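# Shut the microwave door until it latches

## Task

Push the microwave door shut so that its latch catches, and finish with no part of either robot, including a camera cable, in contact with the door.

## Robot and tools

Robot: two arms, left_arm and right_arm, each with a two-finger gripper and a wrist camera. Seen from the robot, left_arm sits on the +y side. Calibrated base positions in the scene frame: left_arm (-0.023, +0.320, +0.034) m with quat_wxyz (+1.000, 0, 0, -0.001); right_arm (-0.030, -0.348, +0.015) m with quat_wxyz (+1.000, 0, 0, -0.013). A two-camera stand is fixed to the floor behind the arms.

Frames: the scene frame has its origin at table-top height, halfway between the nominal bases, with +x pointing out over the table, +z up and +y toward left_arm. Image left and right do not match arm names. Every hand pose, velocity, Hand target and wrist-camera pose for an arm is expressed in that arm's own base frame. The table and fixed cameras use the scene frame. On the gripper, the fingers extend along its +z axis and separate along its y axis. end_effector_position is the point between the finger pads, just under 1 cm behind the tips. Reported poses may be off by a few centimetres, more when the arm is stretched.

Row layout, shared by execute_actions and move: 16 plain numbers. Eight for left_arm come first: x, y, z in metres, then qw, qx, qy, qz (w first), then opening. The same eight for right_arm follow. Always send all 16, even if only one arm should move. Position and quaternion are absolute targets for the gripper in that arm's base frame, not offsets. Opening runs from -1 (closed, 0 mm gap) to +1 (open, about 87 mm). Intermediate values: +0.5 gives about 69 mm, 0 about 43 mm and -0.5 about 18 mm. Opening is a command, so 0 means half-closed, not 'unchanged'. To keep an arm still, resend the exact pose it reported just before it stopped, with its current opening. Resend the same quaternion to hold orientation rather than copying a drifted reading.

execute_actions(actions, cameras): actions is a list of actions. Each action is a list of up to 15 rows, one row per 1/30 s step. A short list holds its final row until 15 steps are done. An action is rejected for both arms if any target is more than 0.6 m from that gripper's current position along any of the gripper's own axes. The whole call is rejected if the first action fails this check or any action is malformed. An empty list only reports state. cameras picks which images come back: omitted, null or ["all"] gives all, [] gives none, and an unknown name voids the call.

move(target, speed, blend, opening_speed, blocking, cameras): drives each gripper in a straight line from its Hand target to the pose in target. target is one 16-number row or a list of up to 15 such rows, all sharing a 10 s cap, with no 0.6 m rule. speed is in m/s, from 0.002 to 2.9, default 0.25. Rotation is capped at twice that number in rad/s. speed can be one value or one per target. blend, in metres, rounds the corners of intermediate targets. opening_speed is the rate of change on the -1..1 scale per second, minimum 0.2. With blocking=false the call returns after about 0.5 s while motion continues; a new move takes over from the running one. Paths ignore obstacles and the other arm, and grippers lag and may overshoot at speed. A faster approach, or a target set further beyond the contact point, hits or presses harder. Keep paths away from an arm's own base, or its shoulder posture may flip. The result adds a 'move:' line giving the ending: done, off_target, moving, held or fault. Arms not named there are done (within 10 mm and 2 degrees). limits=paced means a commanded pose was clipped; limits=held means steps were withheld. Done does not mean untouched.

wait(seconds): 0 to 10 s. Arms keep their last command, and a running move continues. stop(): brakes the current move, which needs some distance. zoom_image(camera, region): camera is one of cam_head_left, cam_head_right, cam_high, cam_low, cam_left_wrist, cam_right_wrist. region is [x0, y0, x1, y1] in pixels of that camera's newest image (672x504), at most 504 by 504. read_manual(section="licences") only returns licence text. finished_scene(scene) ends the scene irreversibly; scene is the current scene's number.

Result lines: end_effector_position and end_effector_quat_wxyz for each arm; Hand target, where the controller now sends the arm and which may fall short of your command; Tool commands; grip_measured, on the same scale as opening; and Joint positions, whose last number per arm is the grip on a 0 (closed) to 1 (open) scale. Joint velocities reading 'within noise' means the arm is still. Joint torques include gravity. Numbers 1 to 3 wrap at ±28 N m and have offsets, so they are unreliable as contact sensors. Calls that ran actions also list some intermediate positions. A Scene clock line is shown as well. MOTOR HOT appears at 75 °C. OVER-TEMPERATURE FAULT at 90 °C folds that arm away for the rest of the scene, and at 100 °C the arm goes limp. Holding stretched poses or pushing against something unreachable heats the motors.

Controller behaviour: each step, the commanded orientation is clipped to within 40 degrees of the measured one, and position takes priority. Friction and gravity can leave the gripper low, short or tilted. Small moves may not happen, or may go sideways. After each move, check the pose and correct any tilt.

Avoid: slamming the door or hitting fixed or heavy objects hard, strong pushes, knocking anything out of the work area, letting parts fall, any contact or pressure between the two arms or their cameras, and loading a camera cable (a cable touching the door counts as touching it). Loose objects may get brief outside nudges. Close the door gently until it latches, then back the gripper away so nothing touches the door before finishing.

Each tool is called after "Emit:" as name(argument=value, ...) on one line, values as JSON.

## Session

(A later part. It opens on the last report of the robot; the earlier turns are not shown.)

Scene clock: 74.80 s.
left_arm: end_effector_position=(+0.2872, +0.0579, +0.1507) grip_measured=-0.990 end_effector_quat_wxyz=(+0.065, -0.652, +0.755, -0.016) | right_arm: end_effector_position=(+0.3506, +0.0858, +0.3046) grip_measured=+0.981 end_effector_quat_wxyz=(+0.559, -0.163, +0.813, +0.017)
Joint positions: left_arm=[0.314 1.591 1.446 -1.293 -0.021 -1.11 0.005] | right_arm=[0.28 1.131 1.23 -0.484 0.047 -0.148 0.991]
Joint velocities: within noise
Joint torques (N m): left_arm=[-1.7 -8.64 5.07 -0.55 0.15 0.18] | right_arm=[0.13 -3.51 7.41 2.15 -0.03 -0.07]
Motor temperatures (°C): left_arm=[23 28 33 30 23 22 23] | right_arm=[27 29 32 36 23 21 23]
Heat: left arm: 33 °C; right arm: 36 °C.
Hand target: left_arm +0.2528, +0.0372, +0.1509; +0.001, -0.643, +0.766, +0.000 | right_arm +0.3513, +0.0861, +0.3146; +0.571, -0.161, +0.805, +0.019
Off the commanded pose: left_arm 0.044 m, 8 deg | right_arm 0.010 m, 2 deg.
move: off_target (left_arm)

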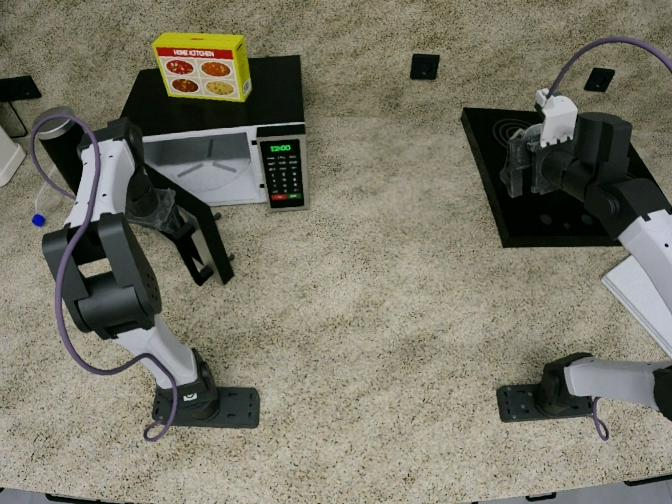

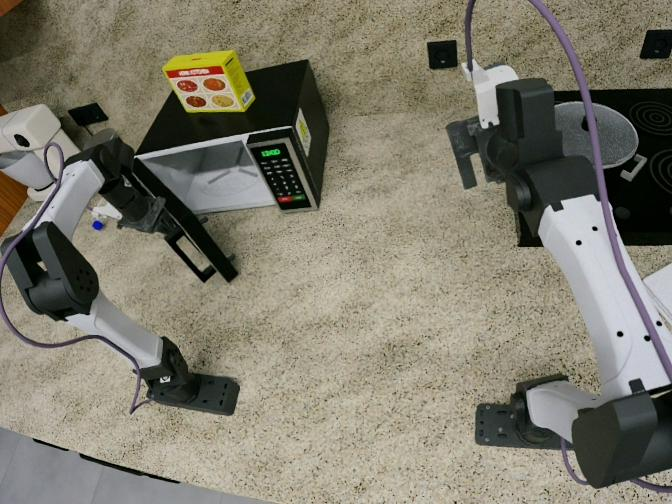

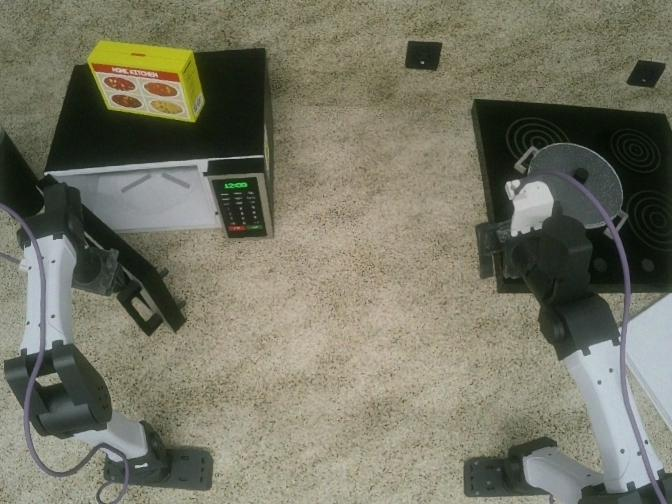

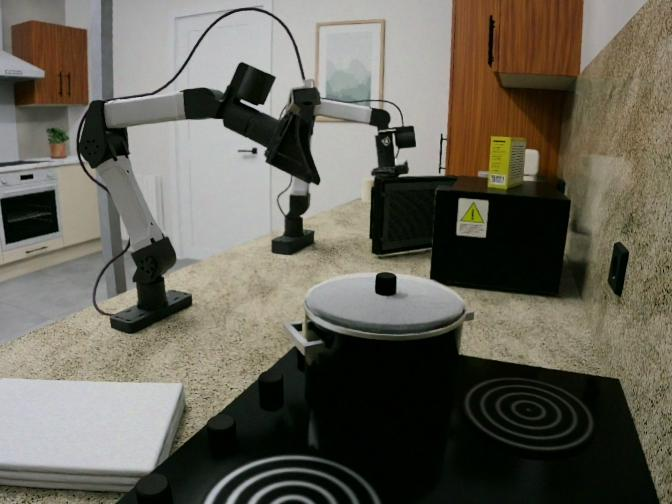

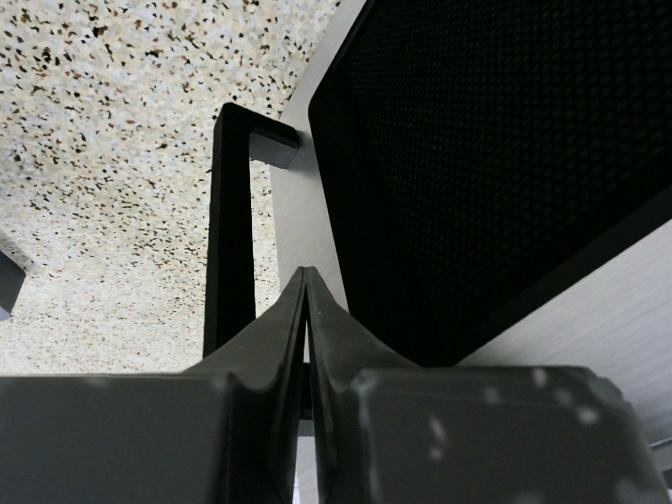

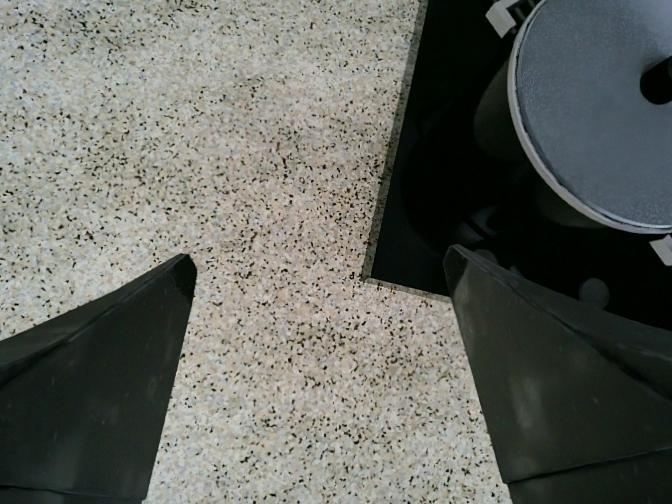

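Emit:
move(target=[[0.235,0.13,0.15,0,-0.643,0.766,0,-1,0.3515,0.0861,0.3146,0.571,-0.161,0.805,0.019,1],[0.22,0.14,0.3,0.2,-0.4,0.85,0,-1,0.3515,0.0861,0.3146,0.571,-0.161,0.805,0.019,1],[0.22,-0.06,0.3,0.342,0,0.940,0,-1,0.3515,0.0861,0.3146,0.571,-0.161,0.805,0.019,1]], speed=0.12)

Scene clock: 99.60 s.
left_arm: end_effector_position=(+0.2193, -0.0591, +0.3007) grip_measured=-0.990 end_effector_quat_wxyz=(+0.337, +0.003, +0.942, +0.000) | right_arm: end_effector_position=(+0.3506, +0.0858, +0.3046) grip_measured=+0.981 end_effector_quat_wxyz=(+0.559, -0.163, +0.813, +0.017)
Joint positions: left_arm=[-0.398 1.17 1.644 -1.398 -0.246 -0.308 0.005] | right_arm=[0.28 1.131 1.23 -0.484 0.047 -0.148 0.991]
Joint velocities: within noise
Joint torques (N m): left_arm=[-0.36 -3.19 5.18 1.66 -0.19 0.01] | right_arm=[0.03 -3.51 7.56 2.14 -0.03 -0.05]
Motor temperatures (°C): left_arm=[23 29 33 30 23 22 23] | right_arm=[27 29 33 37 23 21 23]
Heat: left arm: 33 °C; right arm: 37 °C.
Hand target: left_arm +0.2199, -0.0600, +0.3000; +0.342, +0.000, +0.940, +0.000 | right_arm +0.3513, +0.0861, +0.3146; +0.571, -0.161, +0.805, +0.019
Off the commanded pose: left_arm 0.001 m, 1 deg | right_arm 0.010 m, 2 deg.
move: done

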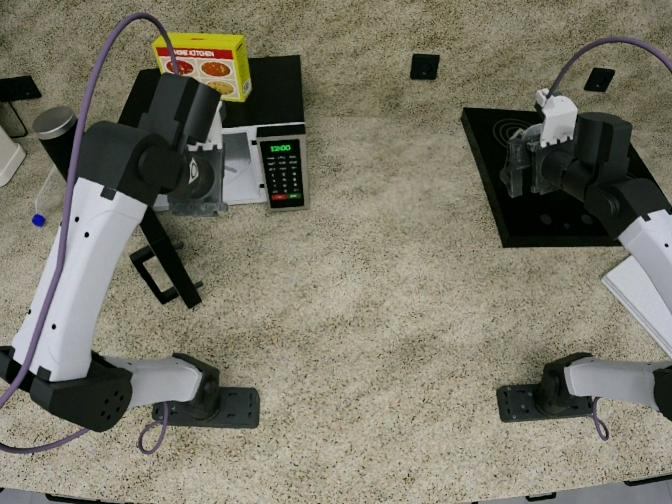

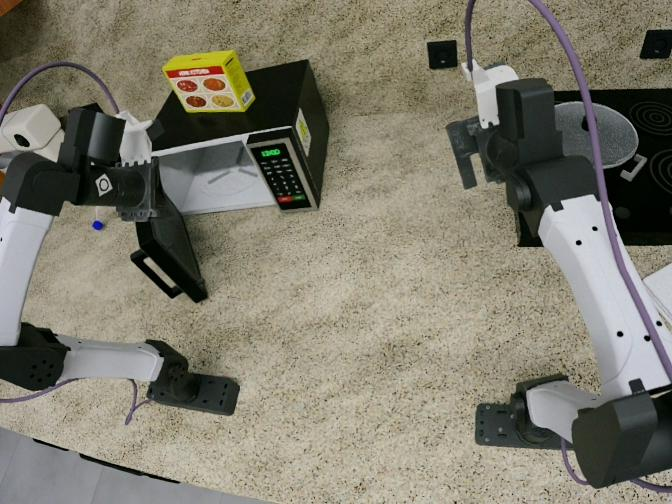

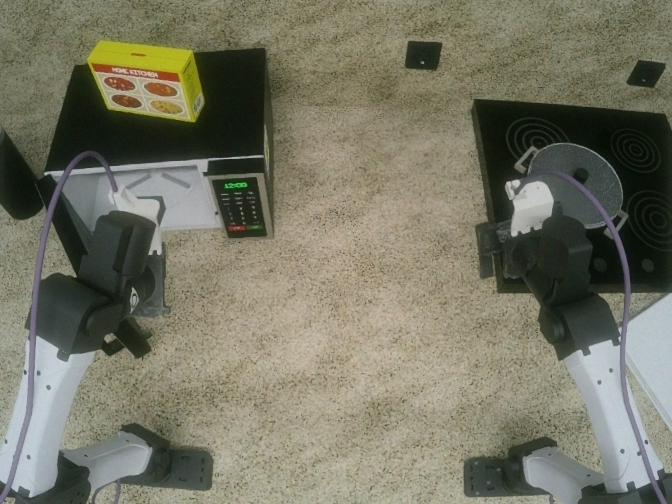

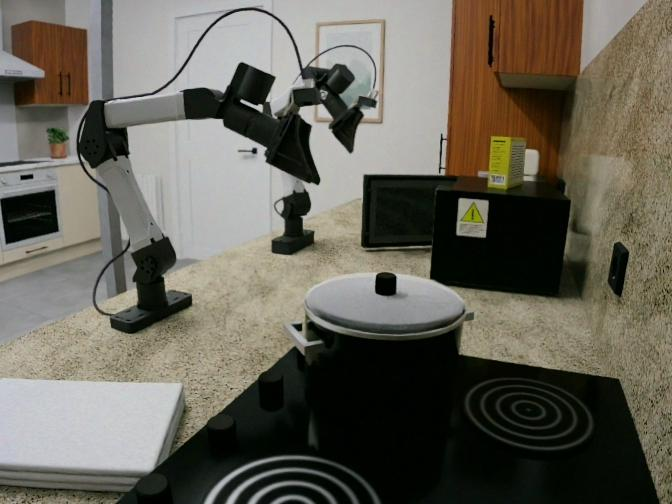

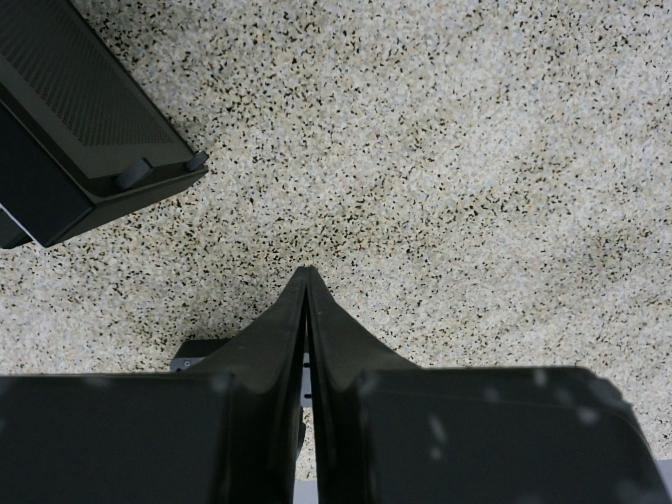

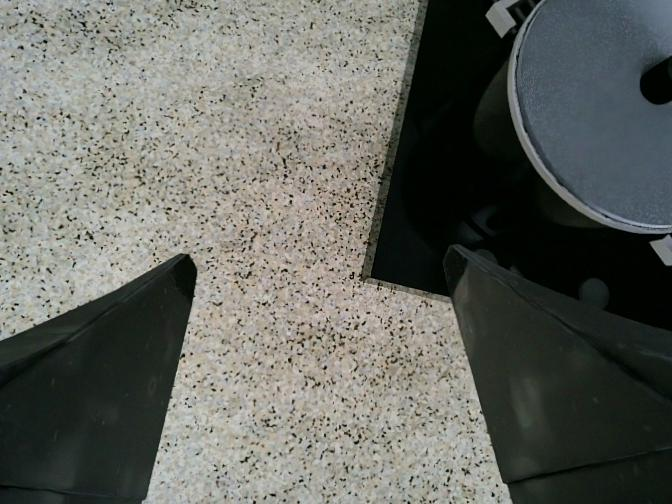

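Emit:
move(target=[[0.22,0.0,0.33,0.2,-0.4,0.85,0,-1,0.3515,0.0861,0.3146,0.571,-0.161,0.805,0.019,1],[0.22,0.17,0.3,0,-0.643,0.766,0,-1,0.3515,0.0861,0.3146,0.571,-0.161,0.805,0.019,1],[0.235,0.17,0.15,0,-0.643,0.766,0,-1,0.3515,0.0861,0.3146,0.571,-0.161,0.805,0.019,1]], speed=0.12)

Emit:
move(target=[[0.25,0.06,0.15,0,-0.643,0.766,0,-1,0.3515,0.0861,0.3146,0.571,-0.161,0.805,0.019,1],[0.27,0.0,0.15,0,-0.643,0.766,0,-1,0.3515,0.0861,0.3146,0.571,-0.161,0.805,0.019,1]], speed=0.04)

Scene clock: 128.40 s.
left_arm: end_effector_position=(+0.2336, +0.1701, +0.1537) grip_measured=-0.990 end_effector_quat_wxyz=(-0.001, -0.642, +0.767, -0.005) | right_arm: end_effector_position=(+0.3506, +0.0858, +0.3046) grip_measured=+0.981 end_effector_quat_wxyz=(+0.559, -0.163, +0.813, +0.017)
Joint positions: left_arm=[0.725 1.763 1.643 -1.453 0.011 -0.669 0.005] | right_arm=[0.28 1.131 1.23 -0.484 0.047 -0.148 0.991]
Joint velocities: within noise
Joint torques (N m): left_arm=[-0.39 -8.21 5.9 0.6 -0.1 0.03] | right_arm=[-0.1 -3.4 7.64 2.15 -0.02 -0.01]
Motor temperatures (°C): left_arm=[23 27 34 31 23 22 23] | right_arm=[27 28 34 38 23 21 23]
Heat: left arm: 34 °C; right arm: 38 °C.
Hand target: left_arm +0.2349, +0.1700, +0.1501; +0.000, -0.643, +0.766, +0.000 | right_arm +0.3513, +0.0861, +0.3146; +0.571, -0.161, +0.805, +0.019
Off the commanded pose: left_arm 0.004 m, 1 deg | right_arm 0.010 m, 2 deg.
move: done

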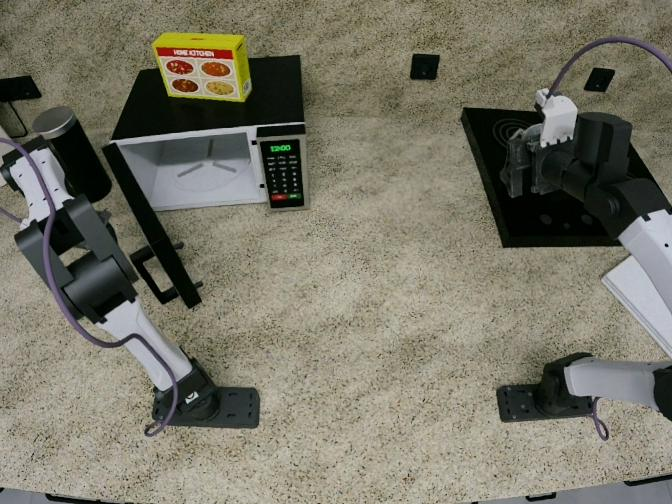

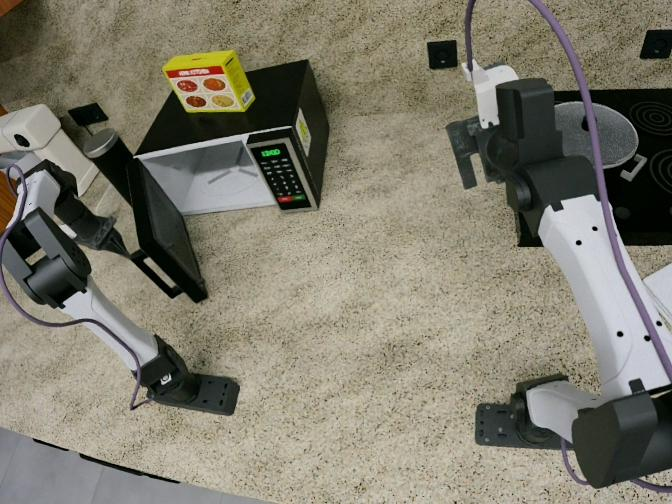

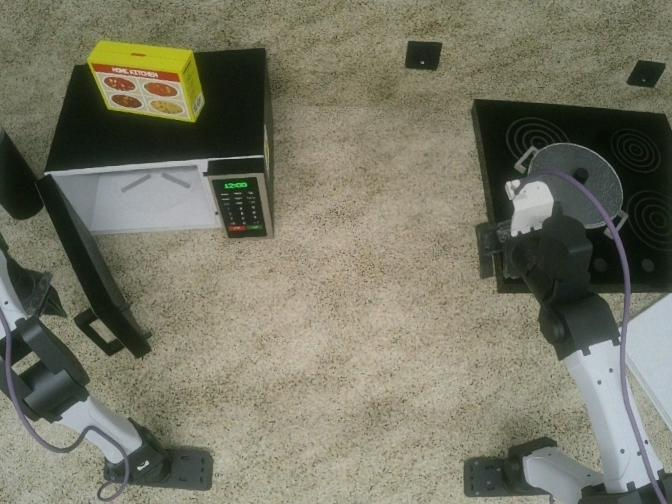

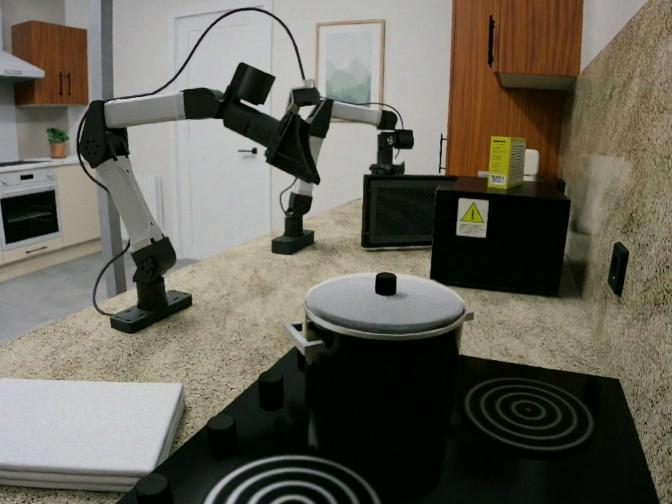

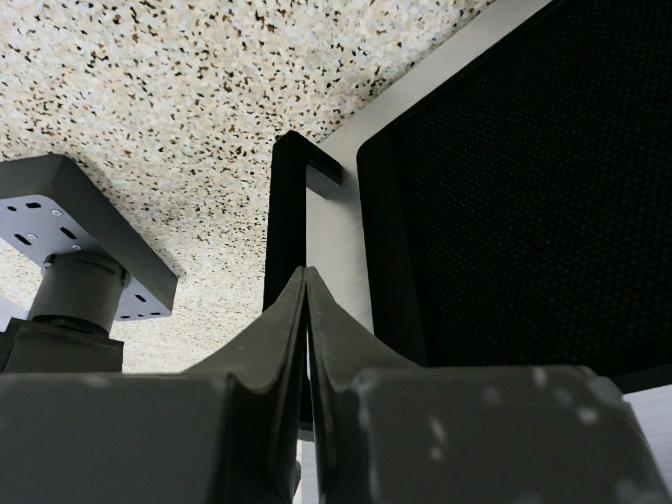

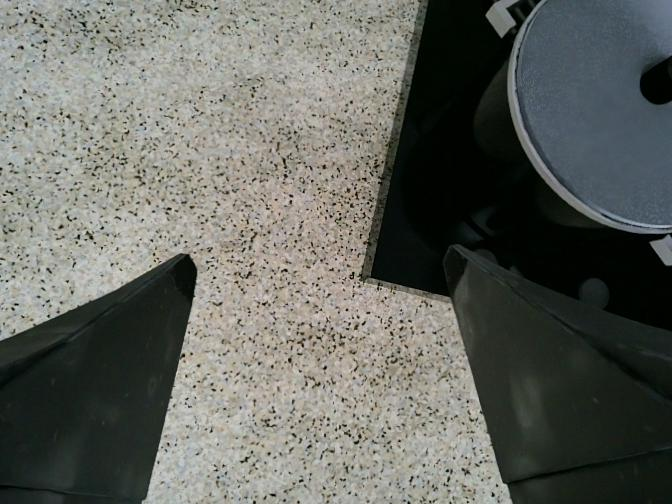

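Scene clock: 133.27 s.
left_arm: end_effector_position=(+0.3127, +0.0340, +0.1515) grip_measured=-0.990 end_effector_quat_wxyz=(+0.092, -0.661, +0.745, -0.013) | right_arm: end_effector_position=(+0.3506, +0.0858, +0.3046) grip_measured=+0.981 end_effector_quat_wxyz=(+0.559, -0.163, +0.813, +0.017)
Joint positions: left_arm=[0.194 1.616 1.474 -1.255 -0.071 -1.251 0.005] | right_arm=[0.28 1.131 1.23 -0.484 0.047 -0.148 0.991]
Joint velocities: within noise
Joint torques (N m): left_arm=[-3.03 -7.41 7.42 -0.86 0.57 0.17] | right_arm=[0.03 -3.49 7.66 2.13 -0.03 -0.06]
Motor temperatures (°C): left_arm=[23 28 33 30 23 22 23] | right_arm=[27 28 34 39 23 21 23]
Heat: left arm: 33 °C; right arm: 39 °C.
Hand target: left_arm +0.2735, +0.0041, +0.1524; +0.004, -0.645, +0.764, +0.000 | right_arm +0.3513, +0.0861, +0.3146; +0.571, -0.161, +0.805, +0.019
Off the commanded pose: left_arm 0.055 m, 11 deg | right_arm 0.010 m, 2 deg.
move: off_target (left_arm)

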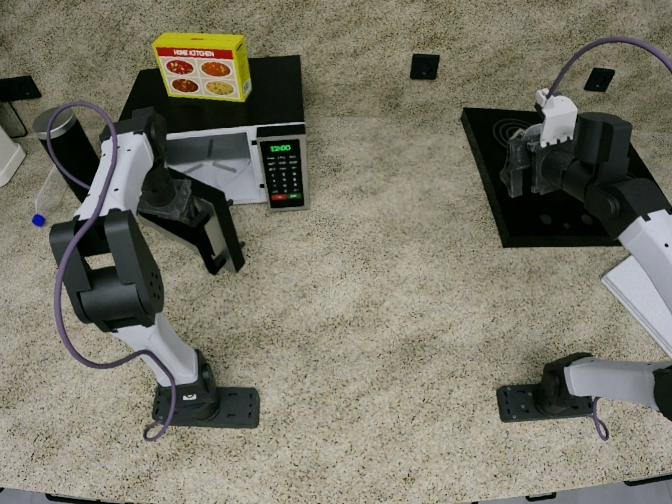

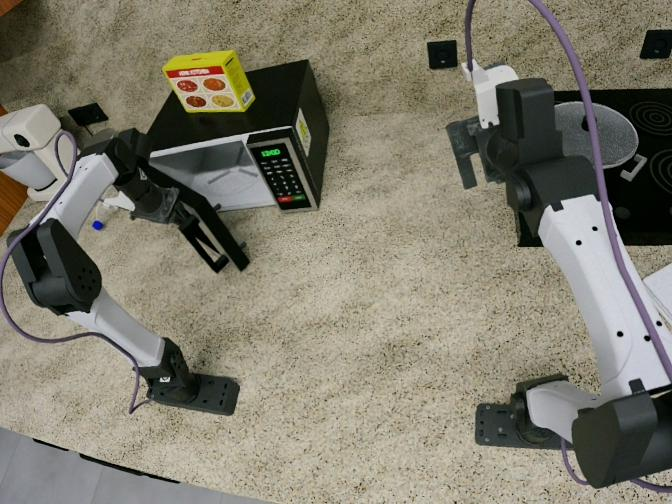

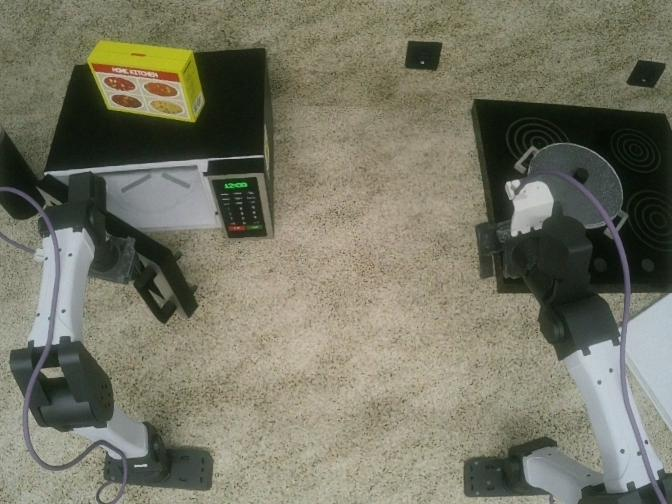

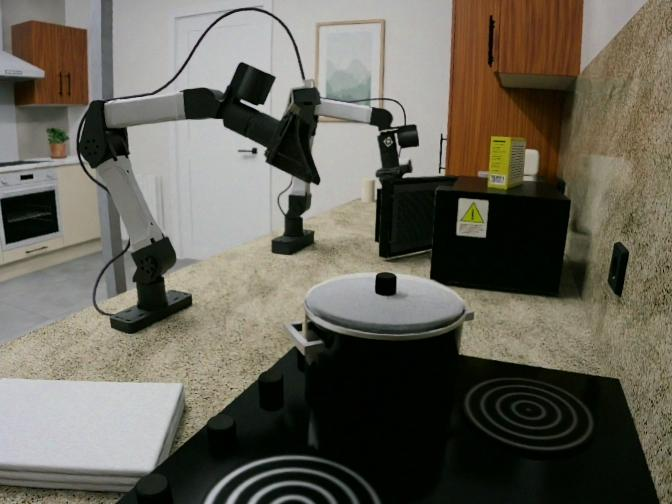

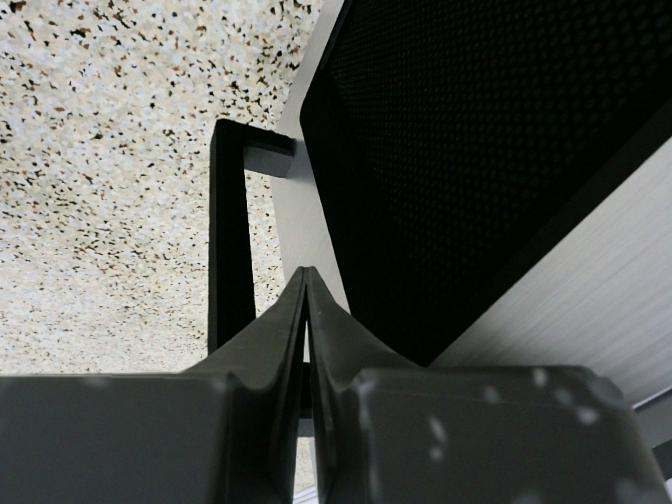

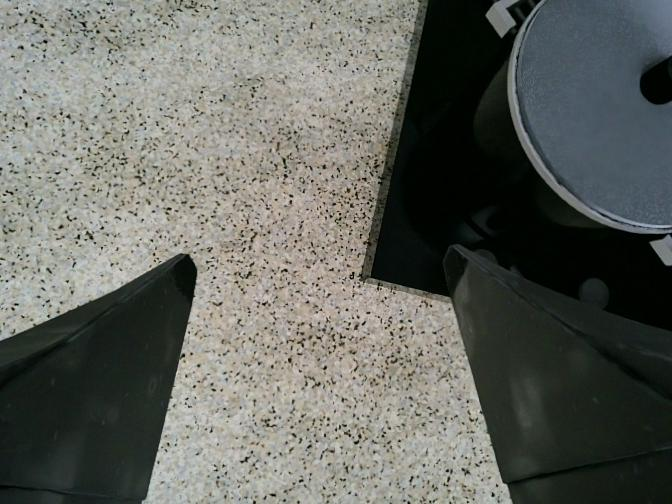

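Emit:
move(target=[[0.305,-0.02,0.15,0,-0.707,0.707,0,-1,0.3515,0.0861,0.3146,0.571,-0.161,0.805,0.019,1],[0.325,-0.045,0.15,0,-0.766,0.643,0,-1,0.3515,0.0861,0.3146,0.571,-0.161,0.805,0.019,1]], speed=0.04)

Scene clock: 142.67 s.
left_arm: end_effector_position=(+0.3617, +0.0008, +0.1556) grip_measured=-0.990 end_effector_quat_wxyz=(-0.096, +0.790, -0.605, +0.019) | right_arm: end_effector_position=(+0.3506, +0.0858, +0.3046) grip_measured=+0.981 end_effector_quat_wxyz=(+0.559, -0.163, +0.813, +0.017)
Joint positions: left_arm=[0.056 1.738 1.619 -1.298 -0.121 -1.77 0.005] | right_arm=[0.28 1.131 1.23 -0.484 0.047 -0.148 0.991]
Joint velocities: within noise
Joint torques (N m): left_arm=[-4.77 -7.24 8.05 -0.71 0.97 0.3] | right_arm=[0.12 -3.55 7.51 2.17 -0.03 -0.01]
Motor temperatures (°C): left_arm=[23 29 34 30 23 22 23] | right_arm=[27 28 34 39 23 21 23]
Heat: left arm: 34 °C; right arm: 39 °C.
Hand target: left_arm +0.3269, -0.0399, +0.1531; -0.005, +0.769, -0.640, +0.001 | right_arm +0.3513, +0.0861, +0.3146; +0.571, -0.161, +0.805, +0.019
Off the commanded pose: left_arm 0.059 m, 12 deg | right_arm 0.010 m, 2 deg.
move: off_target (left_arm)

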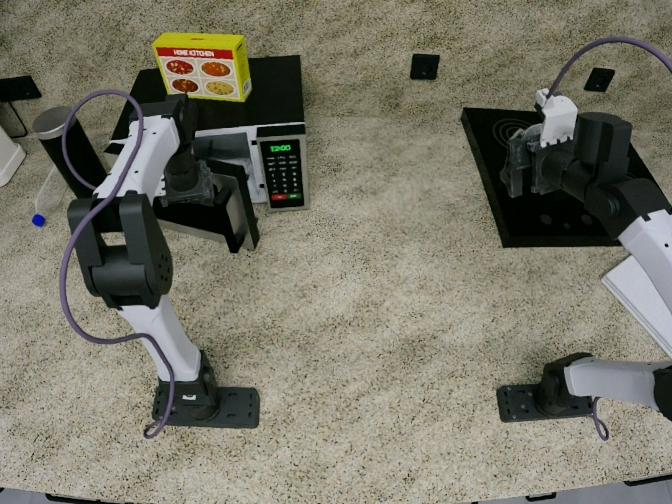

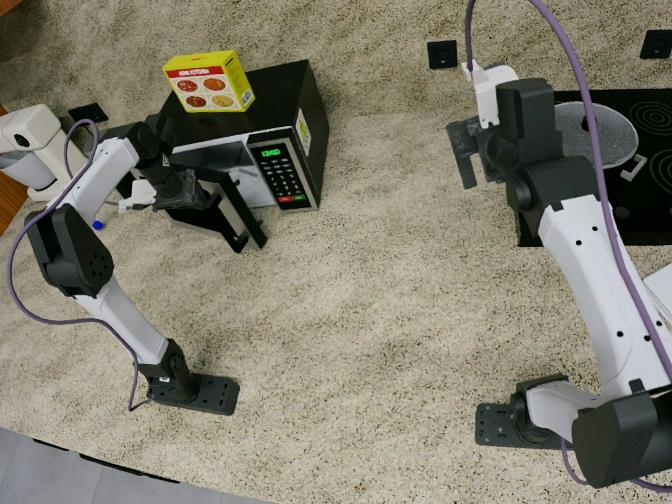

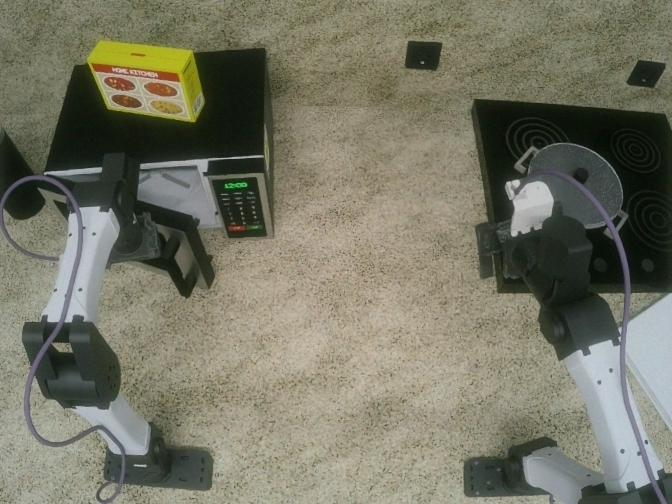

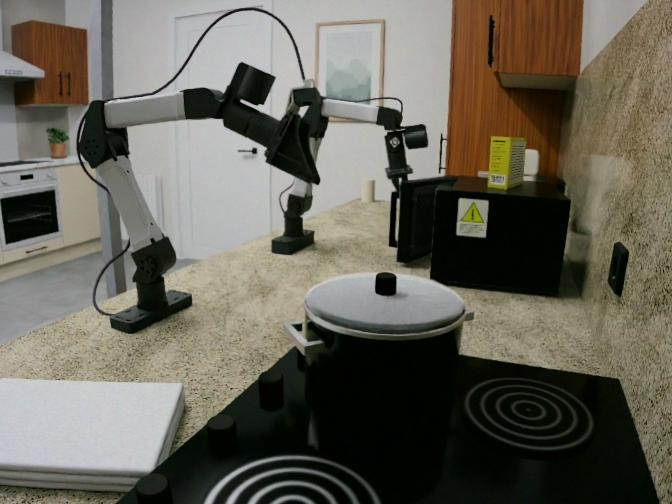

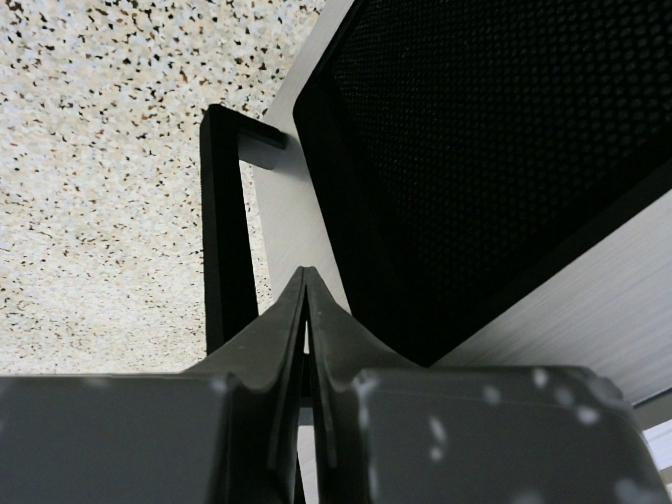

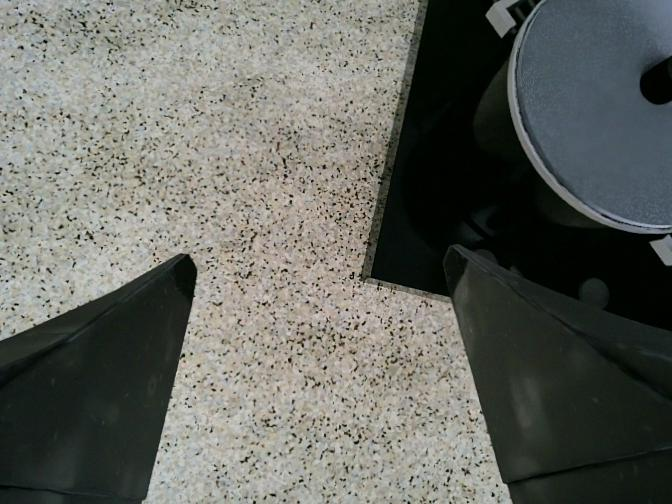

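Emit:
move(target=[[0.357,0.006,0.16,0,-0.766,0.643,0,-1,0.3515,0.0861,0.3146,0.571,-0.161,0.805,0.019,1],[0.355,0.01,0.3,0,-0.766,0.643,0,-1,0.3515,0.0861,0.3146,0.571,-0.161,0.805,0.019,1]], speed=0.08)

Emit:
move(target=[[0.26,-0.03,0.34,0.25,-0.4,0.85,0,-1,0.3515,0.0861,0.3146,0.571,-0.161,0.805,0.019,1],[0.2,-0.09,0.32,0.342,0,0.94,0,-1,0.3515,0.0861,0.3146,0.571,-0.161,0.805,0.019,1]], speed=0.12)

Scene clock: 151.70 s.
left_arm: end_effector_position=(+0.3592, +0.0087, +0.2883) grip_measured=-0.990 end_effector_quat_wxyz=(-0.122, +0.760, -0.623, +0.140) | right_arm: end_effector_position=(+0.3506, +0.0858, +0.3046) grip_measured=+0.981 end_effector_quat_wxyz=(+0.559, -0.163, +0.813, +0.017)
Joint positions: left_arm=[0.164 1.712 2.077 -1.565 0.049 -1.614 0.005] | right_arm=[0.28 1.131 1.23 -0.484 0.047 -0.148 0.991]
Joint velocities: within noise
Joint torques (N m): left_arm=[1.17 -8.64 8.72 0.93 0.07 0.18] | right_arm=[0.05 -3.56 7.56 2.1 0.02 -0.04]
Motor temperatures (°C): left_arm=[23 29 34 29 23 22 23] | right_arm=[27 28 34 39 23 21 23]
Heat: left arm: 34 °C; right arm: 39 °C.
Hand target: left_arm +0.3549, +0.0098, +0.2992; -0.129, +0.759, -0.620, +0.149 | right_arm +0.3513, +0.0861, +0.3146; +0.571, -0.161, +0.805, +0.019
Off the commanded pose: left_arm 0.013 m, 21 deg | right_arm 0.010 m, 2 deg.
joint sent to its limit (left arm) — joint 4 (wrist pitch), lower limit. The joint targets are off in orientation, not in position.
move: off_target (left_arm)

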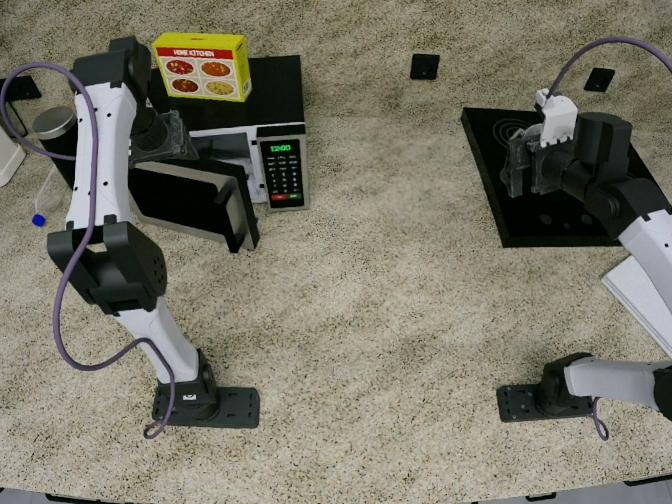

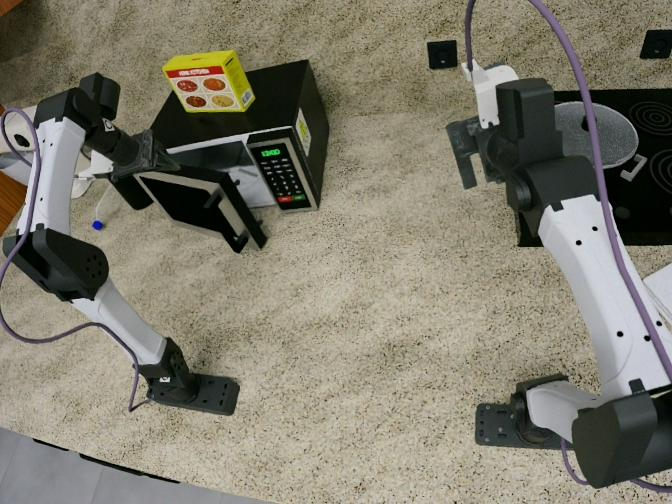

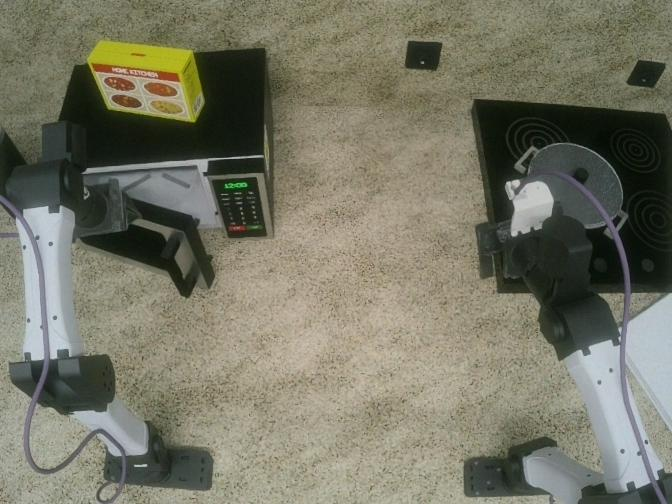

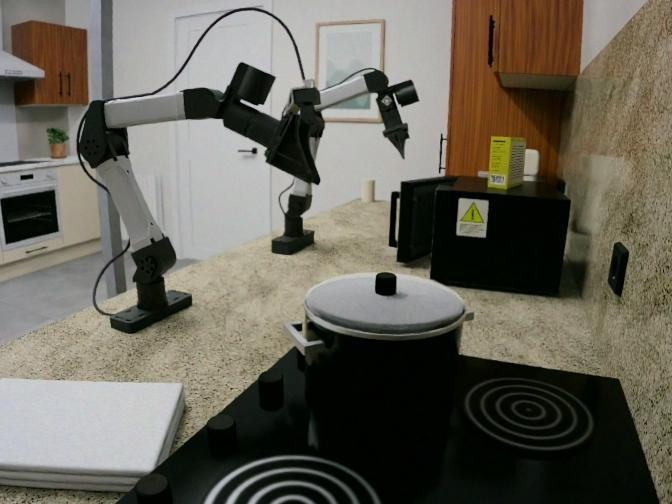

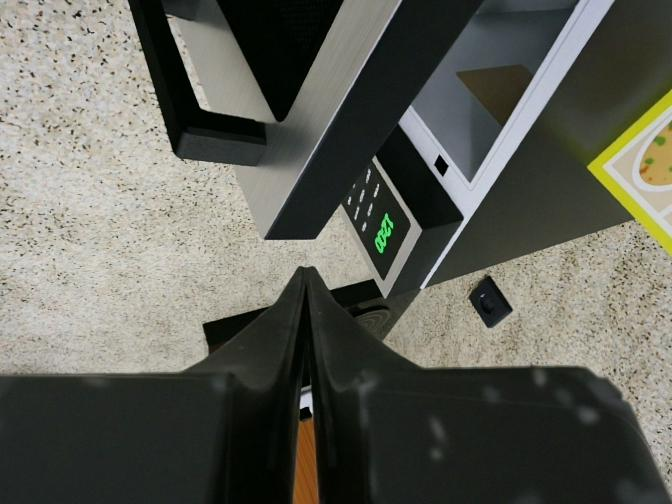

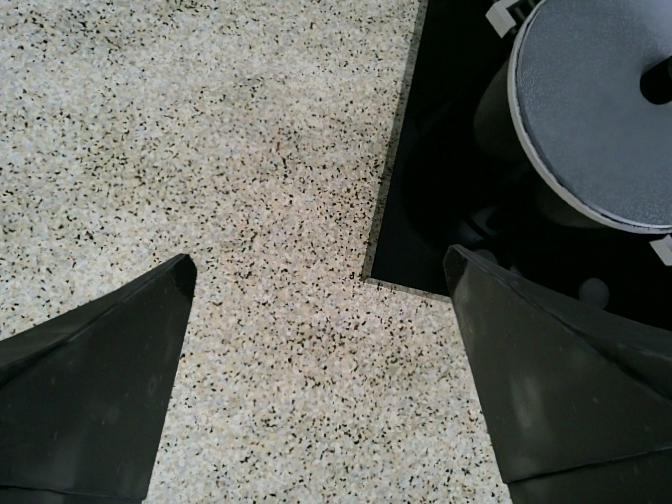

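Scene clock: 159.87 s.
left_arm: end_effector_position=(+0.1996, -0.0901, +0.3199) grip_measured=-0.990 end_effector_quat_wxyz=(+0.335, -0.006, +0.942, -0.001) | right_arm: end_effector_position=(+0.3506, +0.0858, +0.3046) grip_measured=+0.981 end_effector_quat_wxyz=(+0.559, -0.163, +0.813, +0.017)
Joint positions: left_arm=[-0.639 1.241 1.801 -1.552 -0.387 -0.536 0.005] | right_arm=[0.28 1.131 1.23 -0.484 0.047 -0.148 0.991]
Joint velocities: within noise
Joint torques (N m): left_arm=[-0.43 -3.48 4.7 1.55 -0.25 0.19] | right_arm=[0.13 -3.29 7.56 2.16 -0.01 -0.03]
Motor temperatures (°C): left_arm=[23 29 34 30 23 22 23] | right_arm=[27 28 34 40 23 21 23]
Heat: left arm: 34 °C; right arm: 40 °C.
Hand target: left_arm +0.1999, -0.0900, +0.3200; +0.342, +0.000, +0.940, +0.000 | right_arm +0.3513, +0.0861, +0.3146; +0.571, -0.161, +0.805, +0.019
Off the commanded pose: left_arm 0.000 m, 1 deg | right_arm 0.010 m, 2 deg.
move: done

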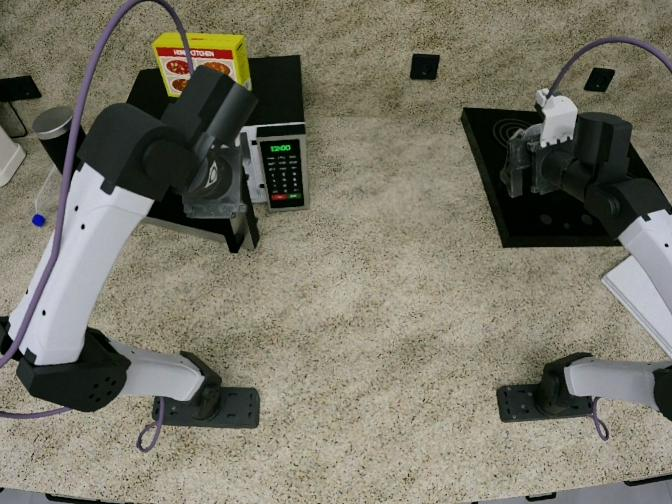

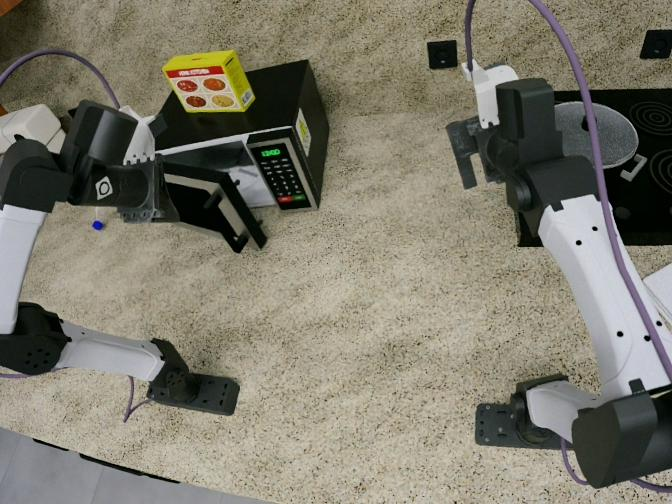

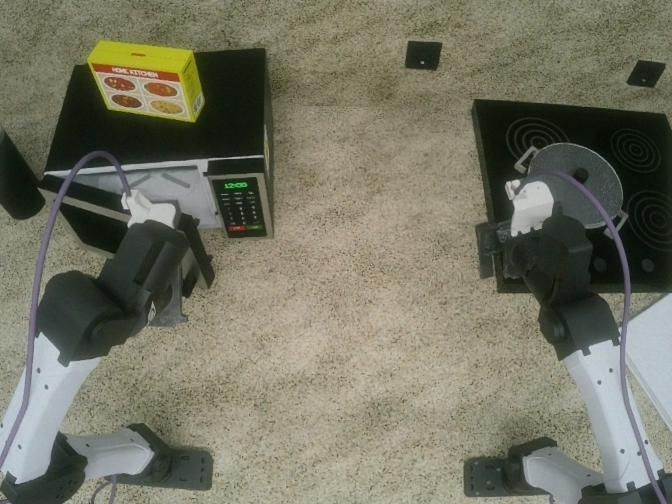

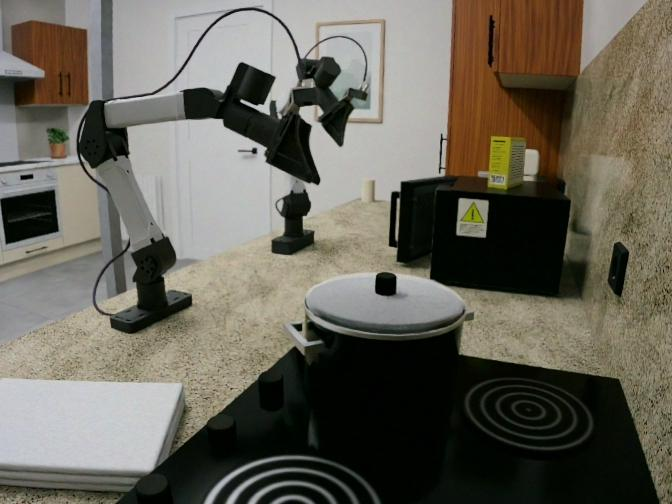

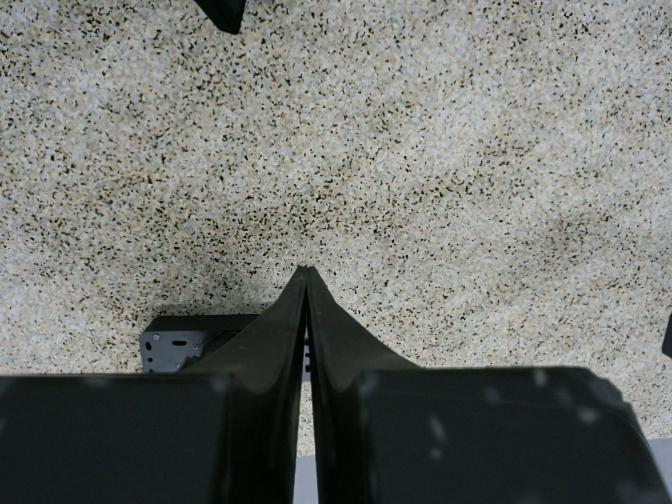

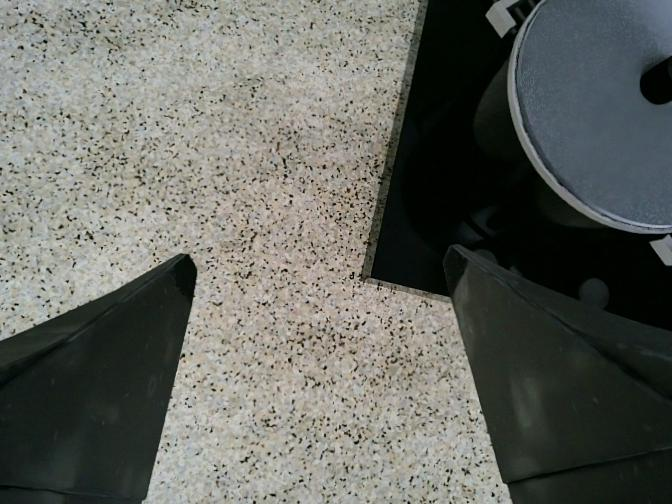

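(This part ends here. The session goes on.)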